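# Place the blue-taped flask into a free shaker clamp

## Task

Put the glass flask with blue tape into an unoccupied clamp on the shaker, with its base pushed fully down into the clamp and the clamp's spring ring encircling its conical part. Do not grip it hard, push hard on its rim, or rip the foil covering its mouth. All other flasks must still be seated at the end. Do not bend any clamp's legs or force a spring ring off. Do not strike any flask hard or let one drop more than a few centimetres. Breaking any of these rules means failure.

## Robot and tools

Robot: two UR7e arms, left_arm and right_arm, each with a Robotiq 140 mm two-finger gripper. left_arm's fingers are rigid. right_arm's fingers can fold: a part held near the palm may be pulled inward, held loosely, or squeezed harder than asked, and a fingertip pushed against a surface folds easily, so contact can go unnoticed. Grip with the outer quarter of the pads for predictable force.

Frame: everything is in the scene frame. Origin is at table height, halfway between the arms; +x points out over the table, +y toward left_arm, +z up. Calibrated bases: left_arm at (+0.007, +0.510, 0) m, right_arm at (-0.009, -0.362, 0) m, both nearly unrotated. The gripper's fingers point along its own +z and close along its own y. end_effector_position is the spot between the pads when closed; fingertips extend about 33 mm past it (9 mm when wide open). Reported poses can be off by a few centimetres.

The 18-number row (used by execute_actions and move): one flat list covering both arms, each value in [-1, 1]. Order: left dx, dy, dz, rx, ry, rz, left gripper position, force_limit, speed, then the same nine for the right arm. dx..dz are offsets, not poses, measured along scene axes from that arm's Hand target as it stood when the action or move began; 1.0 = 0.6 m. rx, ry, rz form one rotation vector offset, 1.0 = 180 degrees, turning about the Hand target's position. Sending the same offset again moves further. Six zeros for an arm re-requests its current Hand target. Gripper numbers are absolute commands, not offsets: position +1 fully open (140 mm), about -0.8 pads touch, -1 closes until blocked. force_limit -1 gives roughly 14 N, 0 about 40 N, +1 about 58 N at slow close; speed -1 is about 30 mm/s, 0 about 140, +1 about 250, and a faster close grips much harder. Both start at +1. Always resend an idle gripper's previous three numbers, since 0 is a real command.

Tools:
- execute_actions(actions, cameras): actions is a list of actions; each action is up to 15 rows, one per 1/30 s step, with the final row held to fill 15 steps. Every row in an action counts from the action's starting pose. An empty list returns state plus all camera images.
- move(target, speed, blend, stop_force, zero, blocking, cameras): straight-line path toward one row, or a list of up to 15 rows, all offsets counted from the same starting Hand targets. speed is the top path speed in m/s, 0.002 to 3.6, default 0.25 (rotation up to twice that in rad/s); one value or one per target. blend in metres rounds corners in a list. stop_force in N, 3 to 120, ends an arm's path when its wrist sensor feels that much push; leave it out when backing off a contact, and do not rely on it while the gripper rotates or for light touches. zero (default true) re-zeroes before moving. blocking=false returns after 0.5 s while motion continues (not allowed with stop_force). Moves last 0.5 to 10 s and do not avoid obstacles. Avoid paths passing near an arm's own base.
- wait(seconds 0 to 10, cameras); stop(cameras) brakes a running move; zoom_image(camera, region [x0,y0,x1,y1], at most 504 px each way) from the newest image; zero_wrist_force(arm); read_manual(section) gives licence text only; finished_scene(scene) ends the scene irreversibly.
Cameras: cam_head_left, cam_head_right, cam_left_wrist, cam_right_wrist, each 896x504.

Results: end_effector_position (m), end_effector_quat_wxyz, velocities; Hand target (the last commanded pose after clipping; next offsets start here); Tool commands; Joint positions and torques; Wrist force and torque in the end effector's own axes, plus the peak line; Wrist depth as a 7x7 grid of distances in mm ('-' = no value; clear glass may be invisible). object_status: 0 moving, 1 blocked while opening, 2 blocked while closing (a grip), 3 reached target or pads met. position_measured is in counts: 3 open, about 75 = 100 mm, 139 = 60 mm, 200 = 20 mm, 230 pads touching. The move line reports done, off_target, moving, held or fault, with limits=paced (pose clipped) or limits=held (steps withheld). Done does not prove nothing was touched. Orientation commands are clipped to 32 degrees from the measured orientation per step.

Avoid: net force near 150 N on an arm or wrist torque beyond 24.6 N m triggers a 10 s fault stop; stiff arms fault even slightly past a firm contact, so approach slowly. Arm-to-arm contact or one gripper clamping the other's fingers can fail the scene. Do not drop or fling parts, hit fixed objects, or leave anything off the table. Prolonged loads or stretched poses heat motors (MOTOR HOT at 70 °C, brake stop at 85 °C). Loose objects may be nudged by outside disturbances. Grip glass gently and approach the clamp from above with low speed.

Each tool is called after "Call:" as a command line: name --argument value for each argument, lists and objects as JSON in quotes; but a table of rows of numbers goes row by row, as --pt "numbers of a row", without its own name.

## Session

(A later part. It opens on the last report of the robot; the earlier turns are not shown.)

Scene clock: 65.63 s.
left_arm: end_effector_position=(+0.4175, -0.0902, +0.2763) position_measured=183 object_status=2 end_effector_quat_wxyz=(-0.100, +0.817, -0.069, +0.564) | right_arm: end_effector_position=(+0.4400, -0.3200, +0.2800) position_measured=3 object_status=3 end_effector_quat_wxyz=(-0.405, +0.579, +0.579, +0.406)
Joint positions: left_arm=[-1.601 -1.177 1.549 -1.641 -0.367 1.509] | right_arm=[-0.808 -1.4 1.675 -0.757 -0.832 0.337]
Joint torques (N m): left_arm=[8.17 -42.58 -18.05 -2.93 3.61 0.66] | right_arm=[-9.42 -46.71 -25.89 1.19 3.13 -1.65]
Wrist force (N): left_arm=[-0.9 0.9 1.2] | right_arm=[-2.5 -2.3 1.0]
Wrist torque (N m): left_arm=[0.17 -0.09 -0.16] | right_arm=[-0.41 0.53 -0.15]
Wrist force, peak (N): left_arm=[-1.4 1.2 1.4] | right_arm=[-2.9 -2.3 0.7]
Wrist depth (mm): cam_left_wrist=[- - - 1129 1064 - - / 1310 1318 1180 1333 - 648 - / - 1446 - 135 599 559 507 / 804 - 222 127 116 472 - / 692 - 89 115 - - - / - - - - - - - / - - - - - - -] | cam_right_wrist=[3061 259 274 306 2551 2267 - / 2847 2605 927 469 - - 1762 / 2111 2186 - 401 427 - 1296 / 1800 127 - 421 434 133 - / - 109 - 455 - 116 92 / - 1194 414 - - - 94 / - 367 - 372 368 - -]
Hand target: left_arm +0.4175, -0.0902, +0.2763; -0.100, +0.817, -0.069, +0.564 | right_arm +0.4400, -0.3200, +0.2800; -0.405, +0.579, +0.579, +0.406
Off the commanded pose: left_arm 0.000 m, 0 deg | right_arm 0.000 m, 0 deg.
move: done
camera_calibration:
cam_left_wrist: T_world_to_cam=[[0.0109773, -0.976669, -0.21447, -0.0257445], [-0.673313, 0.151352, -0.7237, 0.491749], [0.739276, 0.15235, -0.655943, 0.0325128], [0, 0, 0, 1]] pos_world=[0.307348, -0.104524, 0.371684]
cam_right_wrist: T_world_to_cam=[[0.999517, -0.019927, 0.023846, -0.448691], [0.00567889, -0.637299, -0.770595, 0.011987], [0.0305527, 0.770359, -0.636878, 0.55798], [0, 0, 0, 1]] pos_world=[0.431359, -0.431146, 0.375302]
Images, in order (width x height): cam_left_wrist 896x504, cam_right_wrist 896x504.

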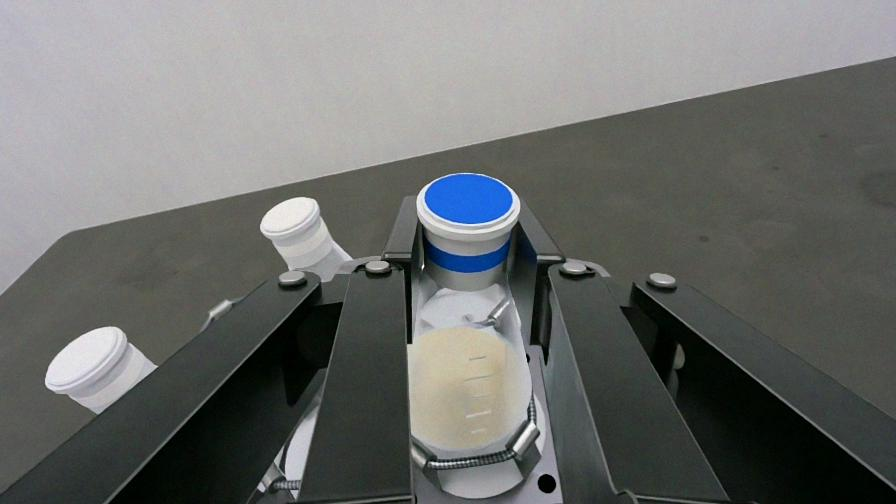

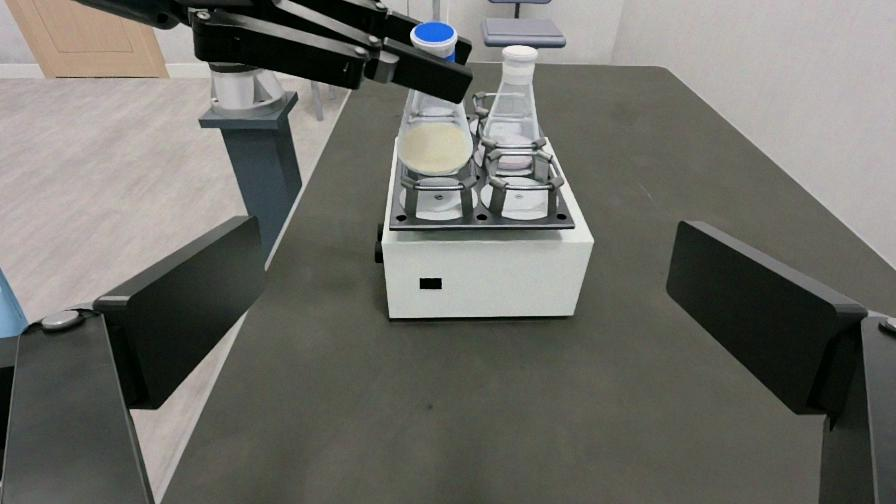

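Call:
move --target '[0.004,0,-0.045,0,0,0,-1,-0.05,-1,0,0,0,0,0,0,1,-1,-1]' --speed 0.025 --stop_force 12 --cameras '["cam_left_wrist","cam_right_wrist"]'

Call:
zoom_image --camera "cam_right_wrist" --region '[390, 70, 540, 230]'

Call:
zoom_image --camera "cam_left_wrist" --region '[360, 160, 600, 504]'

Scene clock: 69.83 s.
left_arm: end_effector_position=(+0.4187, -0.0903, +0.2630) position_measured=183 object_status=2 end_effector_quat_wxyz=(-0.100, +0.816, -0.069, +0.564) | right_arm: end_effector_position=(+0.4400, -0.3200, +0.2800) position_measured=3 object_status=3 end_effector_quat_wxyz=(-0.405, +0.579, +0.579, +0.406)
Joint positions: left_arm=[-1.599 -1.165 1.569 -1.678 -0.367 1.514] | right_arm=[-0.808 -1.4 1.675 -0.757 -0.832 0.337]
Joint torques (N m): left_arm=[-16.25 -46.29 -20.37 -4.93 3.25 -1.97] | right_arm=[-11.04 -47.56 -27.23 0.9 3.26 -1.45]
Wrist force (N): left_arm=[1.2 -2.3 1.0] | right_arm=[-2.7 -2.2 0.6]
Wrist torque (N m): left_arm=[0.18 -0.28 -0.04] | right_arm=[-0.38 0.56 -0.15]
Wrist force, peak (N): left_arm=[12.4 -7.0 0.5] | right_arm=[-2.9 -2.4 0.8]
Wrist depth (mm): cam_left_wrist=[- 1114 - 1108 - 1223 - / - 1340 - 1303 708 - - / 1412 - - 135 610 - - / - 690 104 126 121 443 402 / - - 89 279 - - 351 / - - - - - - 323 / - - - - - - -] | cam_right_wrist=[3099 266 292 2424 2751 2129 - / 2915 2524 292 414 - - 1368 / 2186 2111 - 403 421 - - / 1800 127 - 416 432 133 - / - 109 - 458 - 116 92 / - 427 421 - - - 94 / - 365 371 368 347 - -]
Hand target: left_arm +0.4187, -0.0902, +0.2630; -0.100, +0.816, -0.069, +0.564 (not the last commanded pose) | right_arm +0.4400, -0.3200, +0.2800; -0.405, +0.579, +0.579, +0.406
Off the commanded pose: left_arm 0.014 m, 0 deg | right_arm 0.000 m, 0 deg.
move: contact (left_arm)
camera_calibration:
cam_left_wrist: T_world_to_cam=[[0.0109025, -0.976607, -0.214757, -0.0284989], [-0.673121, 0.151654, -0.723816, 0.482873], [0.739452, 0.152449, -0.655721, 0.0227121], [0, 0, 0, 1]] pos_world=[0.308548, -0.104524, 0.358283]
cam_right_wrist: T_world_to_cam=[[0.999517, -0.019927, 0.023846, -0.448691], [0.00567889, -0.637299, -0.770595, 0.011987], [0.0305527, 0.770359, -0.636878, 0.55798], [0, 0, 0, 1]] pos_world=[0.431359, -0.431146, 0.375302]
Images, in order (width x height): cam_left_wrist 896x504, cam_right_wrist 896x504.

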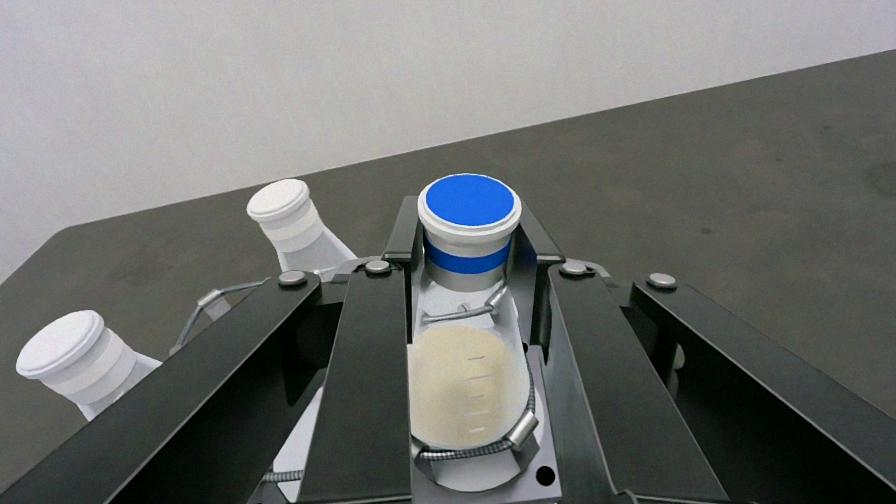

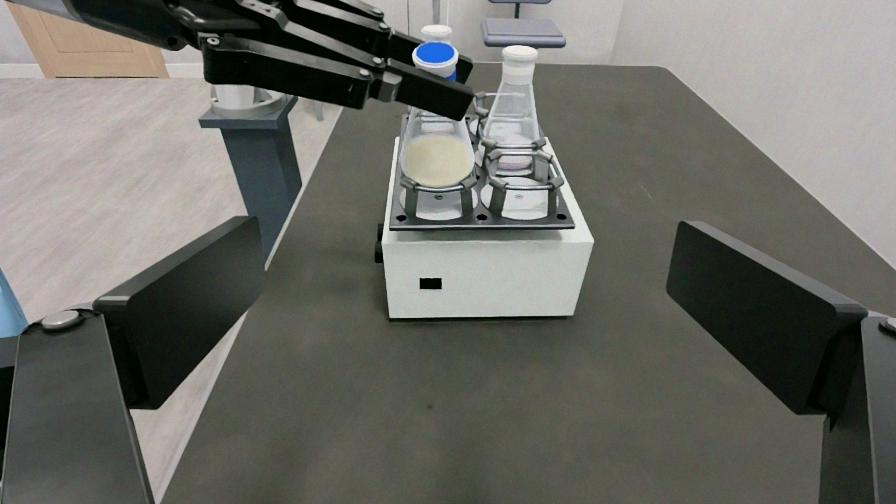

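Scaled by 3.150 from the camera's 896x504 image, which has a finer 1280x720 frame.

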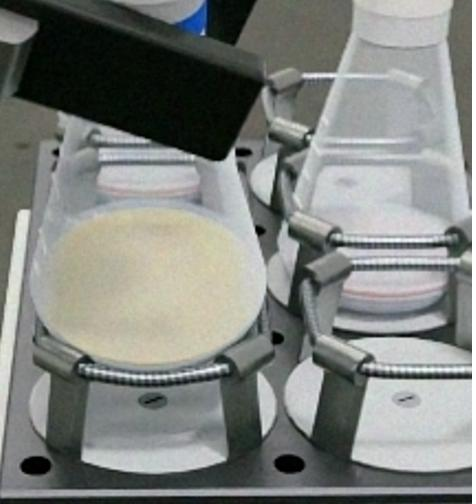

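Scaled by 1.465 from the camera's 896x504 image, which has a finer 1280x720 frame.

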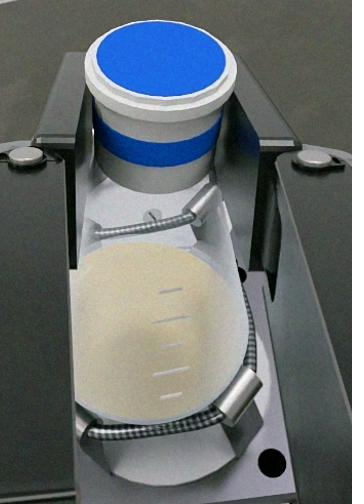

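Call:
move --pt "0.0007 0.007 0.006 0 0 0 -1 -0.05 -1 0 0 0 0 0 0 1 -1 -1" --pt "0.0007 0.007 -0.03 0 0 0 -1 -0.05 -1 0 0 0 0 0 0 1 -1 -1" --speed 0.02 --stop_force 14 --cameras '["cam_left_wrist","cam_right_wrist"]'

Call:
zoom_image --camera "cam_right_wrist" --region '[390, 70, 540, 230]'

Call:
zoom_image --camera "cam_left_wrist" --region '[360, 160, 600, 504]'

Scene clock: 73.40 s.
left_arm: end_effector_position=(+0.4192, -0.0861, +0.2577) position_measured=183 object_status=2 end_effector_quat_wxyz=(-0.100, +0.816, -0.069, +0.565) | right_arm: end_effector_position=(+0.4400, -0.3200, +0.2800) position_measured=3 object_status=3 end_effector_quat_wxyz=(-0.405, +0.579, +0.579, +0.406)
Joint positions: left_arm=[-1.599 -1.169 1.59 -1.697 -0.366 1.515] | right_arm=[-0.808 -1.4 1.675 -0.757 -0.832 0.337]
Joint torques (N m): left_arm=[3.82 -36.61 -19.79 -3.03 -2.21 1.02] | right_arm=[-10.11 -46.72 -25.93 0.64 3.06 -1.37]
Wrist force (N): left_arm=[15.2 -0.1 1.5] | right_arm=[-2.4 -2.1 0.9]
Wrist torque (N m): left_arm=[0.14 -0.43 -0.12] | right_arm=[-0.37 0.51 -0.14]
Wrist force, peak (N): left_arm=[25.9 -0.3 2.3] | right_arm=[-2.8 -2.5 0.9]
Wrist depth (mm): cam_left_wrist=[1068 1174 - - 1255 1124 - / - 1303 1511 - - 621 554 / - - 214 135 - 524 468 / 732 - 103 128 131 411 415 / 600 - 89 115 - - - / - - - - - - - / - - - - - - -] | cam_right_wrist=[3061 271 302 415 2551 - 1457 / 2691 2751 295 425 - - 1432 / 2186 2186 - 409 436 - - / 1800 127 548 419 419 133 - / - 109 - 466 478 116 92 / - 1243 - 452 - - 94 / - - 364 364 377 - -]
Hand target: left_arm +0.4192, -0.0861, +0.2577; -0.100, +0.816, -0.069, +0.565 (not the last commanded pose) | right_arm +0.4400, -0.3200, +0.2800; -0.405, +0.579, +0.579, +0.406
Off the commanded pose: left_arm 0.013 m, 0 deg | right_arm 0.000 m, 0 deg.
move: contact (left_arm); path passed 1 of 2 targets
camera_calibration:
cam_left_wrist: T_world_to_cam=[[0.0109391, -0.97664, -0.214603, -0.0256101], [-0.673005, 0.151539, -0.723948, 0.478735], [0.739557, 0.152348, -0.655626, 0.0181501], [0, 0, 0, 1]] pos_world=[0.309048, -0.100324, 0.352983]
cam_right_wrist: T_world_to_cam=[[0.999517, -0.019927, 0.023846, -0.448691], [0.00567889, -0.637299, -0.770595, 0.011987], [0.0305527, 0.770359, -0.636878, 0.55798], [0, 0, 0, 1]] pos_world=[0.431359, -0.431146, 0.375302]
Images, in order (width x height): cam_left_wrist 896x504, cam_right_wrist 896x504.

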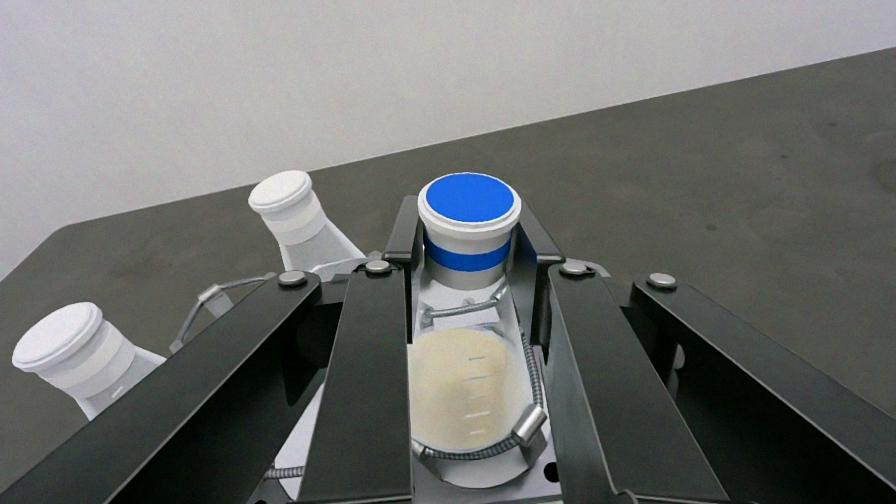

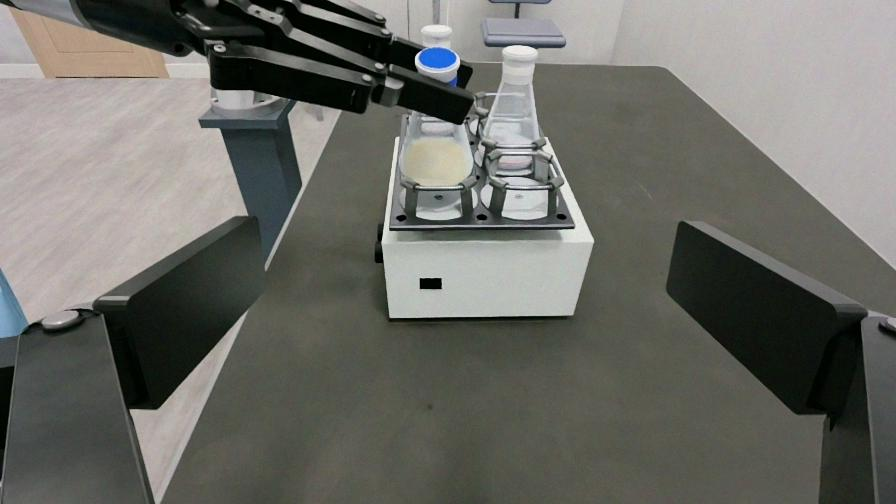

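Scaled by 3.150 from the camera's 896x504 image, which has a finer 1280x720 frame.

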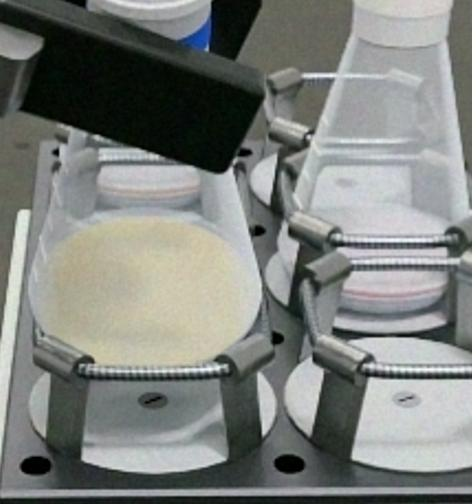

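Scaled by 1.465 from the camera's 896x504 image, which has a finer 1280x720 frame.

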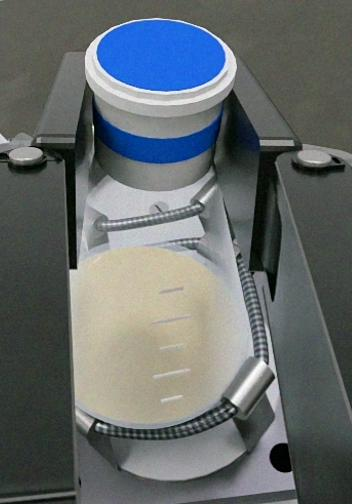

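Call:
move --target '[0.0015,-0.005,-0.017,0,0,0,-1,-0.05,-1,0,0,0,0,0,0,1,-1,-1]' --speed 0.012 --stop_force 28 --zero false --cameras '["cam_left_wrist","cam_right_wrist"]'

Call:
zoom_image --camera "cam_right_wrist" --region '[390, 70, 540, 230]'

Call:
zoom_image --camera "cam_left_wrist" --region '[360, 160, 600, 504]'

Scene clock: 76.70 s.
left_arm: end_effector_position=(+0.4192, -0.0869, +0.2560) position_measured=183 object_status=2 end_effector_quat_wxyz=(-0.100, +0.816, -0.069, +0.565) | right_arm: end_effector_position=(+0.4400, -0.3200, +0.2800) position_measured=3 object_status=3 end_effector_quat_wxyz=(-0.405, +0.579, +0.579, +0.406)
Joint positions: left_arm=[-1.599 -1.166 1.59 -1.702 -0.366 1.516] | right_arm=[-0.808 -1.4 1.675 -0.757 -0.832 0.337]
Joint torques (N m): left_arm=[-19.19 -28.21 -17.78 -1.16 -6.3 -2.17] | right_arm=[-10.97 -47.93 -26.06 0.3 2.93 -0.83]
Wrist force (N): left_arm=[31.2 -0.6 2.1] | right_arm=[-2.7 -2.1 0.8]
Wrist torque (N m): left_arm=[0.23 -0.60 0.07] | right_arm=[-0.37 0.58 -0.15]
Wrist force, peak (N): left_arm=[42.1 -2.1 2.8] | right_arm=[-2.8 -2.6 1.1]
Wrist depth (mm): cam_left_wrist=[- - 1163 - 1186 - - / 1379 - - - 686 - - / - - 680 140 584 533 484 / 783 - 223 127 115 418 426 / 171 - 89 - - - 355 / - - - - - - - / - - - 198 - - -] | cam_right_wrist=[3023 270 299 405 3023 - - / 2691 2551 285 355 - - 1256 / 2167 2111 - 401 430 - 1218 / 1869 127 580 410 421 133 599 / - 109 - 469 - 115 92 / - 1224 - 437 - 409 94 / - - - 349 - 368 -]
Hand target: left_arm +0.4192, -0.0869, +0.2560; -0.100, +0.816, -0.069, +0.565 (not the last commanded pose) | right_arm +0.4400, -0.3200, +0.2800; -0.405, +0.579, +0.579, +0.406
Off the commanded pose: left_arm 0.009 m, 0 deg | right_arm 0.000 m, 0 deg.
move: contact (left_arm)
camera_calibration:
cam_left_wrist: T_world_to_cam=[[0.0107196, -0.976759, -0.214071, -0.0267887], [-0.672625, 0.151367, -0.724337, 0.47761], [0.739906, 0.151754, -0.65537, 0.0168822], [0, 0, 0, 1]] pos_world=[0.309048, -0.101023, 0.35128]
cam_right_wrist: T_world_to_cam=[[0.999517, -0.019927, 0.023846, -0.448691], [0.00567889, -0.637299, -0.770595, 0.011987], [0.0305527, 0.770359, -0.636878, 0.55798], [0, 0, 0, 1]] pos_world=[0.431359, -0.431146, 0.375302]
Images, in order (width x height): cam_left_wrist 896x504, cam_right_wrist 896x504.

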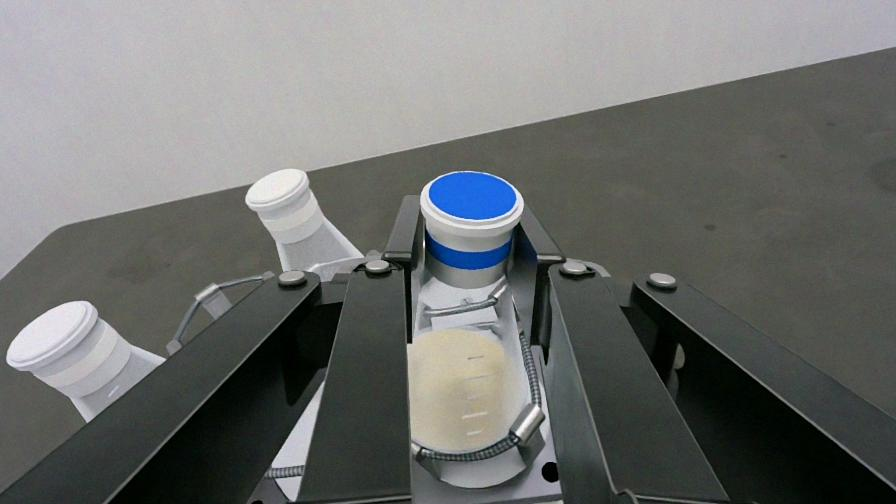

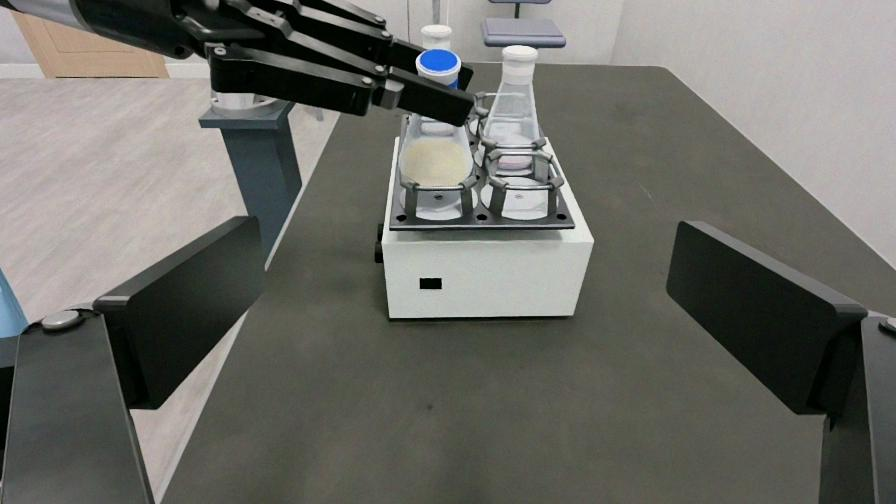

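Scaled by 3.150 from the camera's 896x504 image, which has a finer 1280x720 frame.

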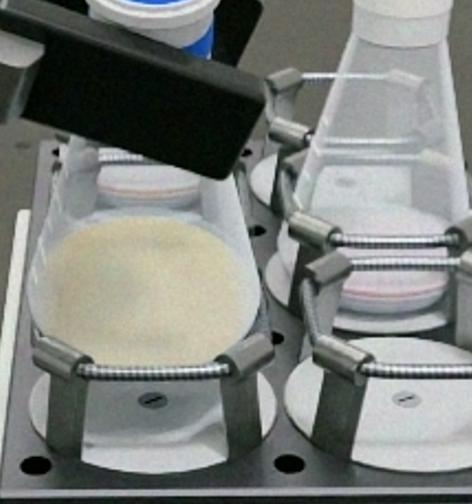

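Scaled by 1.465 from the camera's 896x504 image, which has a finer 1280x720 frame.

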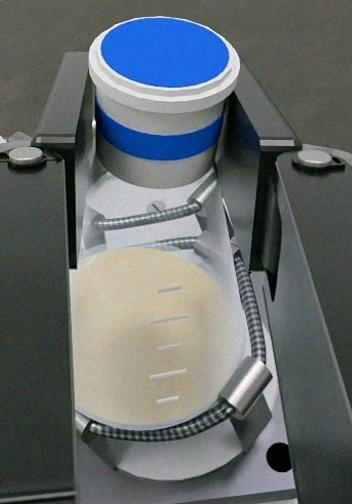

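Call:
move --pt "0.003 0 0.006 0 0 0 -1 -0.05 -1 0 0 0 0 0 0 1 -1 -1" --pt "0.005 -0.002 -0.002 0 0 0 -1 -0.05 -1 0 0 0 0 0 0 1 -1 -1" --pt "0.005 -0.004 -0.017 0 0 0 -1 -0.05 -1 0 0 0 0 0 0 1 -1 -1" --speed 0.012 --stop_force 30 --zero false --cameras '["cam_left_wrist","cam_right_wrist"]'

Call:
zoom_image --camera "cam_right_wrist" --region '[390, 70, 540, 230]'

Call:
zoom_image --camera "cam_left_wrist" --region '[360, 160, 600, 504]'

Scene clock: 80.17 s.
left_arm: end_effector_position=(+0.4223, -0.0884, +0.2531) position_measured=183 object_status=2 end_effector_quat_wxyz=(-0.100, +0.816, -0.069, +0.565) | right_arm: end_effector_position=(+0.4400, -0.3200, +0.2800) position_measured=3 object_status=3 end_effector_quat_wxyz=(-0.405, +0.579, +0.579, +0.406)
Joint positions: left_arm=[-1.594 -1.158 1.591 -1.722 -0.364 1.529] | right_arm=[-0.808 -1.4 1.675 -0.757 -0.832 0.337]
Joint torques (N m): left_arm=[6.72 -34.2 -16.75 -0.21 -6.96 -0.59] | right_arm=[-10.33 -46.99 -24.51 -0.13 3.01 -0.78]
Wrist force (N): left_arm=[27.8 3.4 -1.7] | right_arm=[-2.8 -2.3 0.8]
Wrist torque (N m): left_arm=[0.73 -0.53 0.11] | right_arm=[-0.41 0.59 -0.14]
Wrist force, peak (N): left_arm=[37.5 3.2 -7.0] | right_arm=[-2.9 -2.3 0.8]
Wrist depth (mm): cam_left_wrist=[1119 1157 1140 1157 1204 1268 - / - - - - - 590 596 / - 1395 - 141 - 517 478 / - - 99 129 131 424 408 / 176 - 89 209 - 377 - / - - - - - - - / - - - 199 - - -] | cam_right_wrist=[271 272 307 475 4014 1869 - / 2814 2551 288 333 - - 1368 / 2186 2246 - 406 438 - 1316 / 1841 127 - 419 437 133 - / - 109 488 460 476 124 92 / - 404 432 452 435 422 94 / - 363 354 367 369 368 -]
Hand target: left_arm +0.4223, -0.0884, +0.2531; -0.099, +0.816, -0.069, +0.565 (not the last commanded pose) | right_arm +0.4400, -0.3200, +0.2800; -0.405, +0.579, +0.579, +0.406
Off the commanded pose: left_arm 0.007 m, 0 deg | right_arm 0.000 m, 0 deg.
move: contact (left_arm); path passed 2 of 3 targets
camera_calibration:
cam_left_wrist: T_world_to_cam=[[0.0107914, -0.976826, -0.213762, -0.0290442], [-0.672344, 0.151148, -0.724643, 0.47775], [0.74016, 0.151541, -0.655132, 0.0128042], [0, 0, 0, 1]] pos_world=[0.312048, -0.102523, 0.348378]
cam_right_wrist: T_world_to_cam=[[0.999517, -0.019927, 0.023846, -0.448691], [0.00567889, -0.637299, -0.770595, 0.011987], [0.0305527, 0.770359, -0.636878, 0.55798], [0, 0, 0, 1]] pos_world=[0.431359, -0.431146, 0.375302]
Images, in order (width x height): cam_left_wrist 896x504, cam_right_wrist 896x504.

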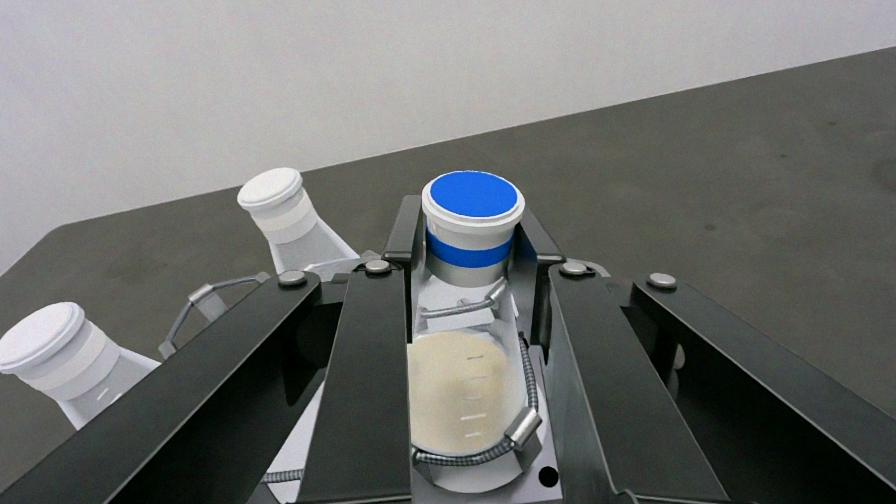

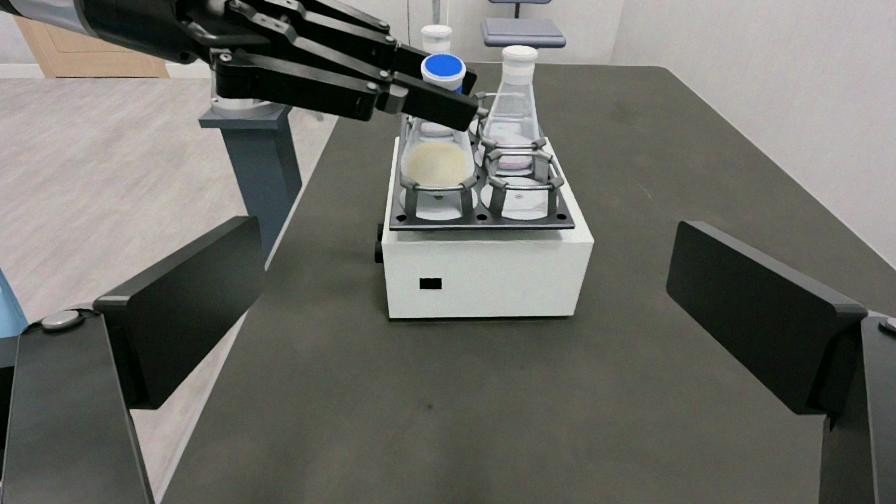

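Scaled by 3.150 from the camera's 896x504 image, which has a finer 1280x720 frame.

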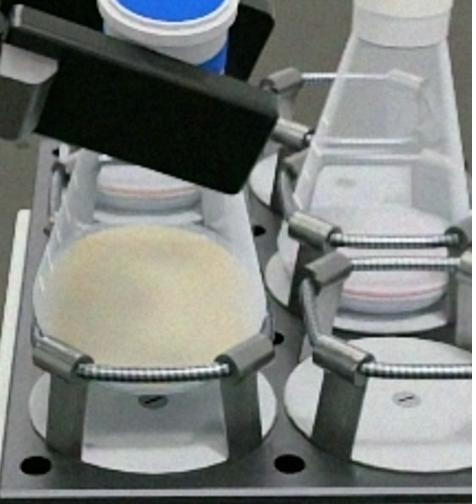

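Scaled by 1.465 from the camera's 896x504 image, which has a finer 1280x720 frame.

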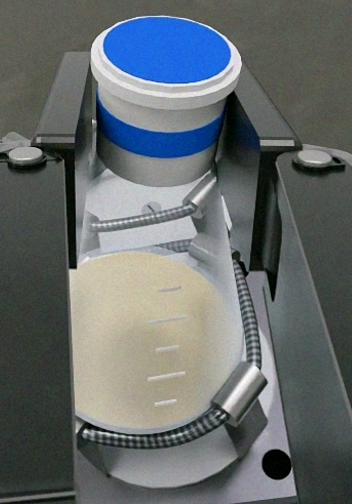

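Call:
move --target '[0.0,0.0077,-0.006,-0.0389,-0.0018,0,-1,-0.05,-1,0,0,0,0,0,0,1,-1,-1]' --speed 0.012 --cameras '["cam_left_wrist","cam_right_wrist"]' --stop_force 45 --zero false

Call:
zoom_image --camera "cam_right_wrist" --region '[390, 70, 540, 230]'

Call:
zoom_image --camera "cam_left_wrist" --region '[360, 160, 600, 504]'

Scene clock: 87.33 s.
left_arm: end_effector_position=(+0.4229, -0.0840, +0.2512) position_measured=183 object_status=2 end_effector_quat_wxyz=(-0.049, +0.818, -0.034, +0.573) | right_arm: end_effector_position=(+0.4400, -0.3200, +0.2800) position_measured=3 object_status=3 end_effector_quat_wxyz=(-0.405, +0.579, +0.579, +0.406)
Joint positions: left_arm=[-1.595 -1.186 1.672 -1.889 -0.351 1.52] | right_arm=[-0.808 -1.4 1.675 -0.757 -0.832 0.337]
Joint torques (N m): left_arm=[-23.95 -13.69 -12.93 -0.71 -9.99 -0.33] | right_arm=[-9.83 -46.48 -24.28 -0.45 2.75 -0.28]
Wrist force (N): left_arm=[47.6 -6.9 -3.3] | right_arm=[-2.5 -2.2 0.7]
Wrist torque (N m): left_arm=[1.10 -0.66 1.54] | right_arm=[-0.39 0.52 -0.14]
Wrist force, peak (N): left_arm=[51.0 -2.2 -12.7] | right_arm=[-2.7 -2.4 1.0]
Wrist depth (mm): cam_left_wrist=[- - - 1151 - 1180 1073 / - - 1446 - 1255 - - / 690 702 - 132 - - - / 627 613 112 132 134 - - / - - 83 215 - - 405 / - - - - - - - / - - - - - - -] | cam_right_wrist=[3099 280 307 449 3222 2167 - / 2814 2691 289 329 - - - / 2167 2129 - 408 466 - - / 1827 127 - 421 437 132 - / - 109 486 459 - 116 92 / - 1160 412 - - - 94 / - 353 372 371 380 372 -]
Hand target: left_arm +0.4223, -0.0838, +0.2495; -0.050, +0.819, -0.034, +0.570 | right_arm +0.4400, -0.3200, +0.2800; -0.405, +0.579, +0.579, +0.406
Off the commanded pose: left_arm 0.002 m, 0 deg | right_arm 0.000 m, 0 deg.
move: done
camera_calibration:
cam_left_wrist: T_world_to_cam=[[0.0111691, -0.99562, -0.0928276, -0.0573753], [-0.663982, 0.0620281, -0.745171, 0.470251], [0.747665, 0.0699588, -0.660381, 0.0016448], [0, 0, 0, 1]] pos_world=[0.311649, -0.0864078, 0.346178]
cam_right_wrist: T_world_to_cam=[[0.999517, -0.019927, 0.023846, -0.448691], [0.00567889, -0.637299, -0.770595, 0.011987], [0.0305527, 0.770359, -0.636878, 0.55798], [0, 0, 0, 1]] pos_world=[0.431359, -0.431146, 0.375302]
Images, in order (width x height): cam_left_wrist 896x504, cam_right_wrist 896x504.

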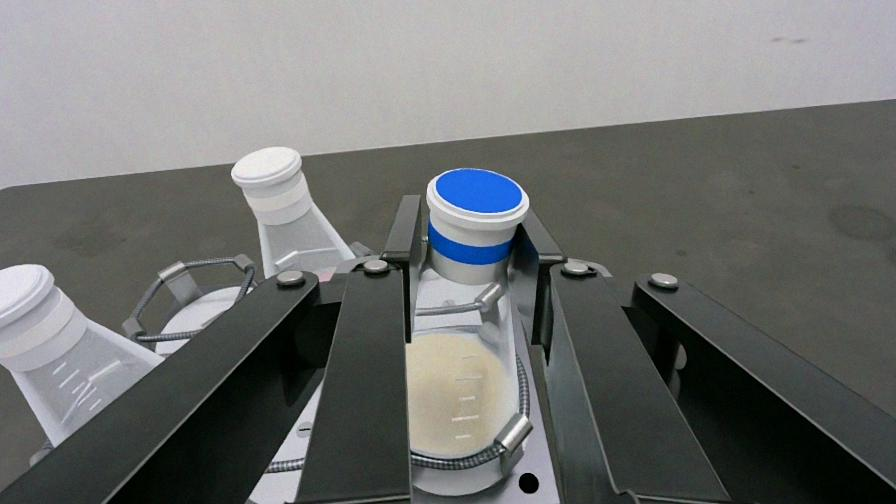

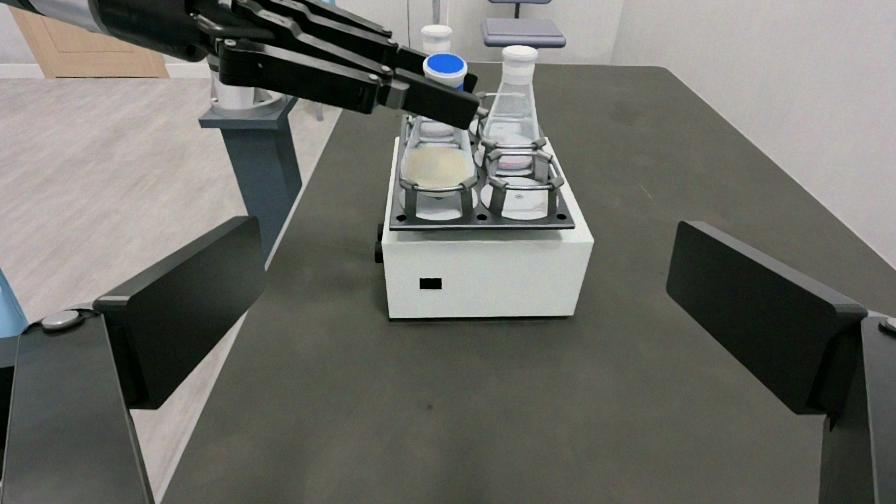

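Scaled by 3.150 from the camera's 896x504 image, which has a finer 1280x720 frame.

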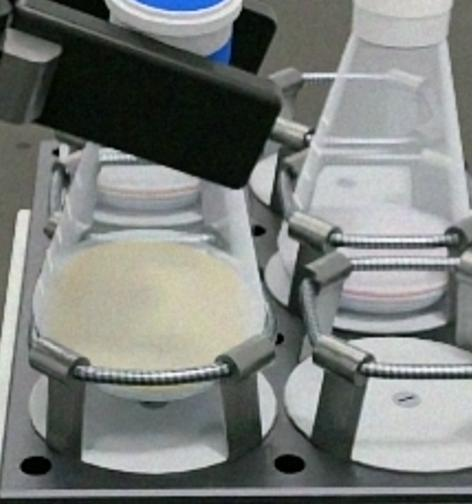

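Scaled by 1.465 from the camera's 896x504 image, which has a finer 1280x720 frame.

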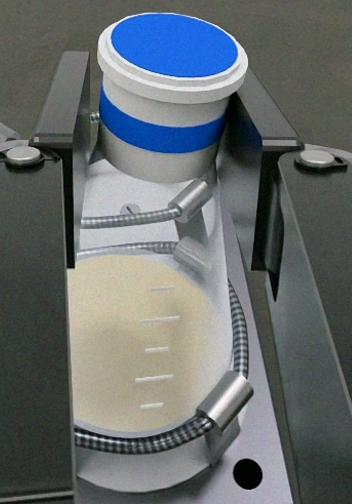

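Call:
move --pt "0.003 0 0.004 0 0 0 -1 -0.05 -1 0 0 0 0 0 0 1 -1 -1" --pt "0.006 0 0.002 0 0 0 -1 -0.05 -1 0 0 0 0 0 0 1 -1 -1" --speed 0.012 --cameras '["cam_left_wrist","cam_right_wrist"]' --stop_force 45 --zero false

Call:
zoom_image --camera "cam_right_wrist" --region '[390, 70, 540, 230]'

Call:
zoom_image --camera "cam_left_wrist" --region '[360, 160, 600, 504]'

Scene clock: 91.80 s.
left_arm: end_effector_position=(+0.4260, -0.0837, +0.2507) position_measured=183 object_status=2 end_effector_quat_wxyz=(-0.050, +0.819, -0.034, +0.570) | right_arm: end_effector_position=(+0.4400, -0.3200, +0.2800) position_measured=3 object_status=3 end_effector_quat_wxyz=(-0.405, +0.579, +0.579, +0.406)
Joint positions: left_arm=[-1.589 -1.185 1.671 -1.905 -0.356 1.537] | right_arm=[-0.808 -1.4 1.675 -0.757 -0.832 0.337]
Joint torques (N m): left_arm=[-12.95 -28.23 -3.56 -0.57 -7.2 -2.98] | right_arm=[-10.06 -45.68 -22.48 -0.93 2.5 0.27]
Wrist force (N): left_arm=[32.4 -1.9 -11.9] | right_arm=[-2.8 -1.9 0.8]
Wrist torque (N m): left_arm=[1.29 -0.77 0.94] | right_arm=[-0.33 0.59 -0.14]
Wrist force, peak (N): left_arm=[47.2 -6.9 -3.3] | right_arm=[-2.9 -2.4 0.7]
Wrist depth (mm): cam_left_wrist=[- - - - - - 1157 / - - - - 1268 1093 1282 / - - 678 135 586 - - / 583 286 104 132 454 - 446 / - - 89 - - - - / - - - 186 - - - / - - - 188 - - -] | cam_right_wrist=[2986 277 299 459 2950 2691 1262 / 2915 881 296 326 881 1774 - / 2167 2148 724 405 444 - 1368 / 1827 127 599 419 - 133 597 / - 109 - 463 448 116 92 / - 416 - - 428 - 94 / - 361 352 - - 361 -]
Hand target: left_arm +0.4259, -0.0838, +0.2507; -0.050, +0.819, -0.034, +0.570 | right_arm +0.4400, -0.3200, +0.2800; -0.405, +0.579, +0.579, +0.406
Off the commanded pose: left_arm 0.000 m, 0 deg | right_arm 0.000 m, 0 deg.
move: done
camera_calibration:
cam_left_wrist: T_world_to_cam=[[0.011724, -0.995594, -0.0930369, -0.0573001], [-0.668132, 0.0614246, -0.741503, 0.472779], [0.74395, 0.0708543, -0.664468, 0.00175079], [0, 0, 0, 1]] pos_world=[0.315248, -0.0862119, 0.346399]
cam_right_wrist: T_world_to_cam=[[0.999517, -0.019927, 0.023846, -0.448691], [0.00567889, -0.637299, -0.770595, 0.011987], [0.0305527, 0.770359, -0.636878, 0.55798], [0, 0, 0, 1]] pos_world=[0.431359, -0.431146, 0.375302]
Images, in order (width x height): cam_left_wrist 896x504, cam_right_wrist 896x504.

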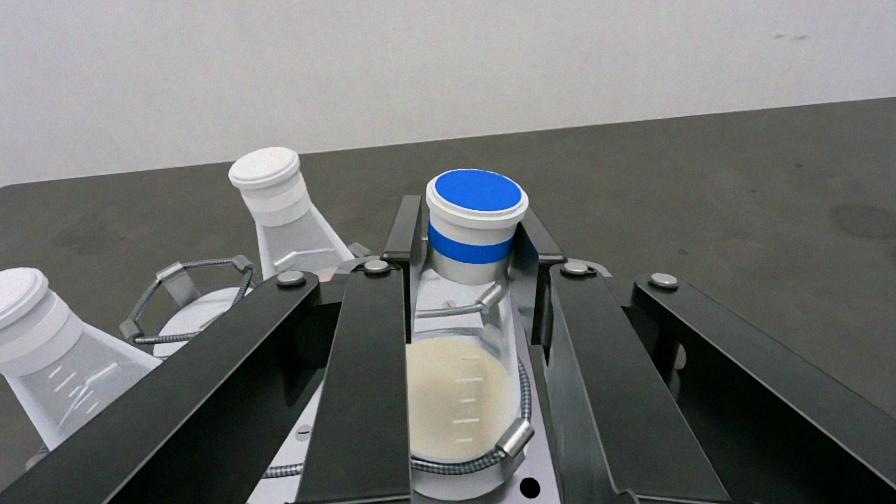

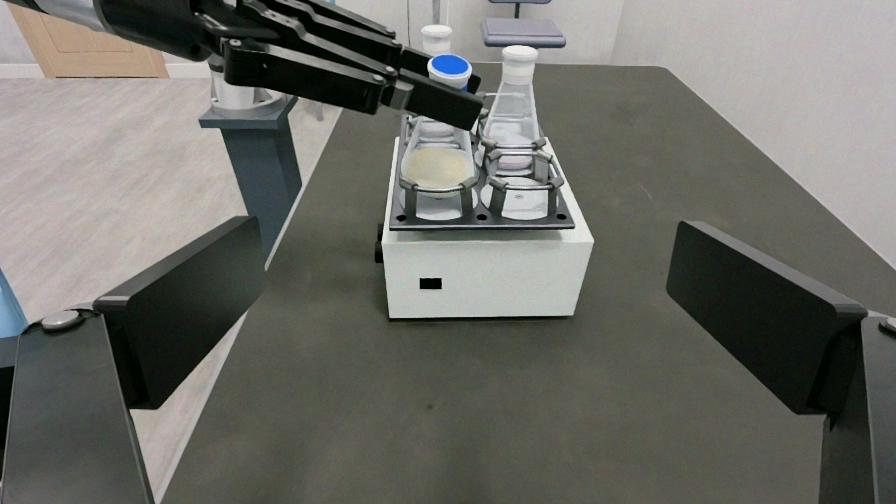

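Scaled by 3.150 from the camera's 896x504 image, which has a finer 1280x720 frame.

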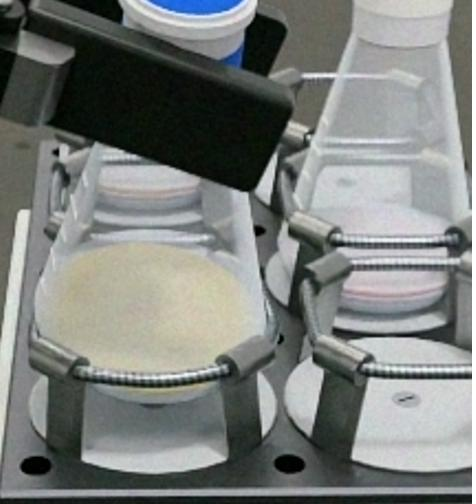

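Scaled by 1.465 from the camera's 896x504 image, which has a finer 1280x720 frame.

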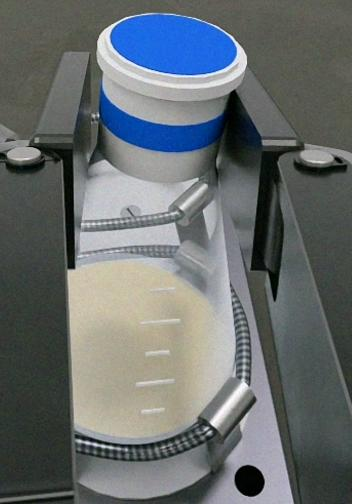

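Call:
move --target '[-0.001,0.0212,-0.0075,-0.0389,-0.0018,0,-1,-0.05,-1,0,0,0,0,0,0,1,-1,-1]' --speed 0.02 --stop_force 48 --zero false --cameras '["cam_left_wrist","cam_right_wrist"]'

Scene clock: 100.97 s.
left_arm: end_effector_position=(+0.4273, -0.0725, +0.2523) position_measured=183 object_status=2 end_effector_quat_wxyz=(-0.003, +0.814, -0.002, +0.582) | right_arm: end_effector_position=(+0.4400, -0.3200, +0.2800) position_measured=3 object_status=3 end_effector_quat_wxyz=(-0.405, +0.579, +0.579, +0.406)
Joint positions: left_arm=[-1.592 -1.219 1.764 -2.068 -0.33 1.528] | right_arm=[-0.808 -1.4 1.675 -0.757 -0.832 0.337]
Joint torques (N m): left_arm=[-3.59 -19.73 -4.5 0.72 -9.96 1.06] | right_arm=[-8.79 -45.52 -20.46 -1.39 2.52 0.58]
Wrist force (N): left_arm=[44.9 13.2 -8.1] | right_arm=[-2.4 -2.1 0.8]
Wrist torque (N m): left_arm=[0.71 -0.99 -0.29] | right_arm=[-0.36 0.51 -0.15]
Wrist force, peak (N): left_arm=[50.2 25.5 -12.0] | right_arm=[-2.9 -2.4 0.8]
Wrist depth (mm): cam_left_wrist=[- - - - - 1129 - / - 1318 1223 - - 1282 - / - 692 206 140 674 708 - / 522 279 102 128 116 - - / 227 - 89 115 - - - / - - - 186 - - - / - - - 187 - - -] | cam_right_wrist=[3265 289 296 416 2605 - - / 2782 2691 871 451 822 - - / 2148 2093 - 407 472 - - / 1800 127 - 421 433 133 - / - 109 - 468 474 116 92 / - 1212 - - - - 94 / - 356 - 362 - 362 -]
Hand target: left_arm +0.4273, -0.0724, +0.2521; -0.003, +0.814, -0.002, +0.581 (not the last commanded pose) | right_arm +0.4400, -0.3200, +0.2800; -0.405, +0.579, +0.579, +0.406
Off the commanded pose: left_arm 0.007 m, 1 deg | right_arm 0.000 m, 0 deg.
move: contact (left_arm)
camera_calibration:
cam_left_wrist: T_world_to_cam=[[0.010658, -0.99975, 0.0196527, -0.0742286], [-0.649492, -0.0218648, -0.760054, 0.464815], [0.760294, -0.00466362, -0.649562, -0.0152165], [0, 0, 0, 1]] pos_world=[0.314253, -0.0641179, 0.344859]
cam_right_wrist: T_world_to_cam=[[0.999517, -0.019927, 0.023846, -0.448691], [0.00567889, -0.637299, -0.770595, 0.011987], [0.0305527, 0.770359, -0.636878, 0.55798], [0, 0, 0, 1]] pos_world=[0.431359, -0.431146, 0.375302]
Images, in order (width x height): cam_left_wrist 896x504, cam_right_wrist 896x504.

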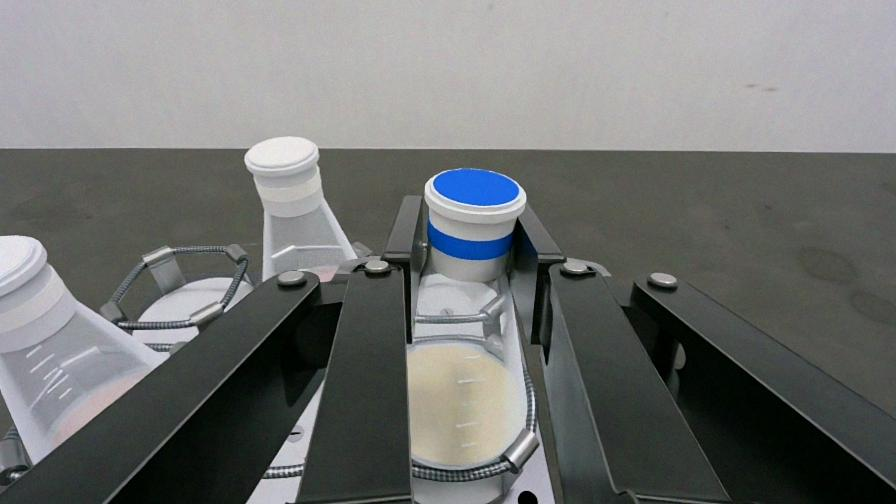

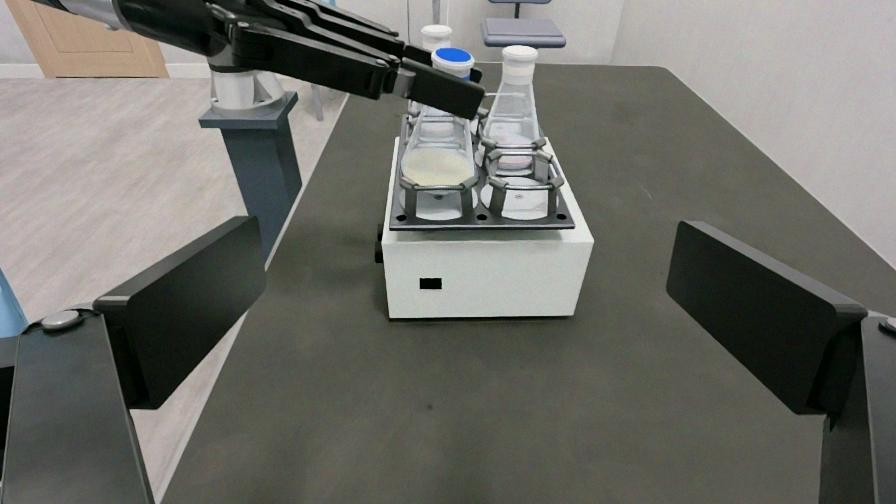

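Call:
zoom_image --camera "cam_right_wrist" --region '[380, 120, 500, 230]'

Call:
zoom_image --camera "cam_left_wrist" --region '[360, 260, 600, 504]'

Scaled by 4.200 from the camera's 896x504 image, which has a finer 1280x720 frame.

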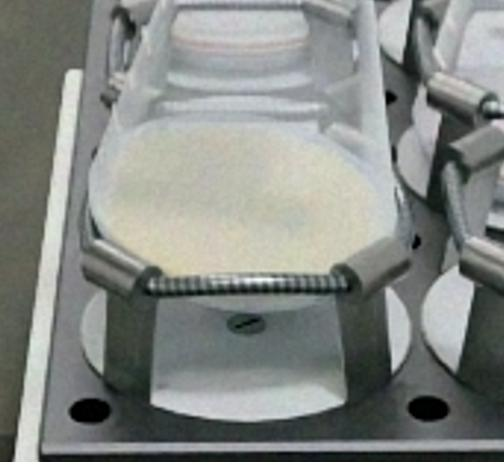

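Scaled by 2.066 from the camera's 896x504 image, which has a finer 1280x720 frame.

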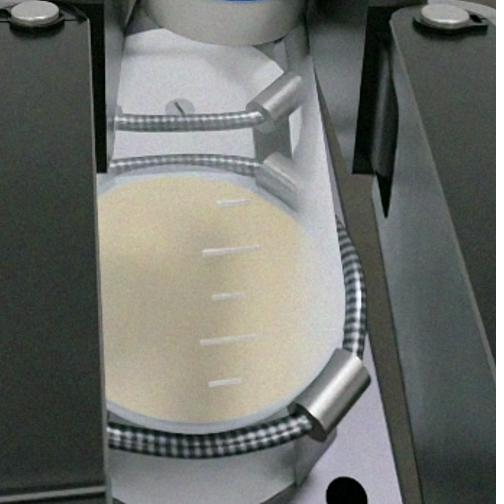

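Call:
move --target '[0.0025,-0.0025,0,0,0,0,-1,-0.05,-1,0,0,0,0,0,0,1,-1,-1]' --speed 0.02 --stop_force 55 --zero false

Call:
move --target '[0,0,-0.008,-0.003,0,0,-1,-0.05,-1,0,0,0,0,0,0,1,-1,-1]' --speed 0.01 --stop_force 56 --zero false

Scene clock: 105.53 s.
left_arm: end_effector_position=(+0.4288, -0.0739, +0.2521) position_measured=183 object_status=2 end_effector_quat_wxyz=(-0.003, +0.814, -0.002, +0.581) | right_arm: end_effector_position=(+0.4400, -0.3200, +0.2800) position_measured=3 object_status=3 end_effector_quat_wxyz=(-0.405, +0.579, +0.579, +0.406)
Joint positions: left_arm=[-1.589 -1.214 1.76 -2.076 -0.331 1.536] | right_arm=[-0.808 -1.4 1.675 -0.757 -0.832 0.337]
Joint torques (N m): left_arm=[-6.11 -22.61 -5.15 -1.03 -8.33 -2.53] | right_arm=[-7.66 -45.56 -20.93 -1.42 2.36 0.59]
Wrist force (N): left_arm=[35.4 -5.2 -11.7] | right_arm=[-2.4 -2.3 0.6]
Wrist torque (N m): left_arm=[1.26 -1.12 0.48] | right_arm=[-0.41 0.49 -0.14]
Wrist force, peak (N): left_arm=[45.2 13.4 -8.1] | right_arm=[-2.9 -2.5 0.7]
Wrist depth (mm): cam_left_wrist=[1157 1135 1348 - - - - / 1647 1174 1255 - - - 1262 / - 648 - 140 - - - / 534 290 99 131 115 - - / 412 - 89 - - - 443 / - - - 186 - - - / - - - 187 - - -] | cam_right_wrist=[3139 289 297 455 3099 - 1391 / 2751 2633 862 333 - - - / 2058 2093 - 414 422 - - / 1749 122 - 415 434 132 - / - 108 - 470 - 116 92 / - 1183 - - - - 95 / - - 378 374 - - -]
Hand target: left_arm +0.4288, -0.0739, +0.2521; -0.003, +0.814, -0.002, +0.581 | right_arm +0.4400, -0.3200, +0.2800; -0.405, +0.579, +0.579, +0.406
Off the commanded pose: left_arm 0.000 m, 0 deg | right_arm 0.000 m, 0 deg.
move: done

Scene clock: 106.73 s.
left_arm: end_effector_position=(+0.4292, -0.0739, +0.2516) position_measured=183 object_status=2 end_effector_quat_wxyz=(-0.002, +0.813, -0.001, +0.583) | right_arm: end_effector_position=(+0.4400, -0.3200, +0.2800) position_measured=3 object_status=3 end_effector_quat_wxyz=(-0.405, +0.579, +0.579, +0.406)
Joint positions: left_arm=[-1.589 -1.213 1.763 -2.084 -0.327 1.535] | right_arm=[-0.808 -1.4 1.675 -0.757 -0.832 0.337]
Joint torques (N m): left_arm=[-15.75 -21.29 -12 -0.93 -9.93 -2.4] | right_arm=[-8.79 -45.84 -20.37 -1.25 2.1 0.71]
Wrist force (N): left_arm=[41.7 -1.7 -14.0] | right_arm=[-2.5 -2.2 0.8]
Wrist torque (N m): left_arm=[1.42 -1.24 0.70] | right_arm=[-0.39 0.52 -0.14]
Wrist force, peak (N): left_arm=[52.8 -2.6 -22.3] | right_arm=[-2.8 -2.3 0.7]
Wrist depth (mm): cam_left_wrist=[1210 - 1198 - - 1146 1146 / - - - 1248 - - - / - - 204 132 661 708 - / - 262 99 131 132 547 529 / - - 89 - - - - / - - - - - - - / - - - 187 - - -] | cam_right_wrist=[3061 289 299 2401 2449 - - / 2847 2782 904 336 - - - / 2206 2129 - 405 434 - - / 1814 127 - 425 435 133 - / - 109 504 472 - 116 92 / - 1275 - - - 415 94 / - - 360 - 362 - -]
Hand target: left_arm +0.4290, -0.0739, +0.2513; -0.002, +0.813, -0.001, +0.582 (not the last commanded pose) | right_arm +0.4400, -0.3200, +0.2800; -0.405, +0.579, +0.579, +0.406
Off the commanded pose: left_arm 0.004 m, 0 deg | right_arm 0.000 m, 0 deg.
move: contact (left_arm)


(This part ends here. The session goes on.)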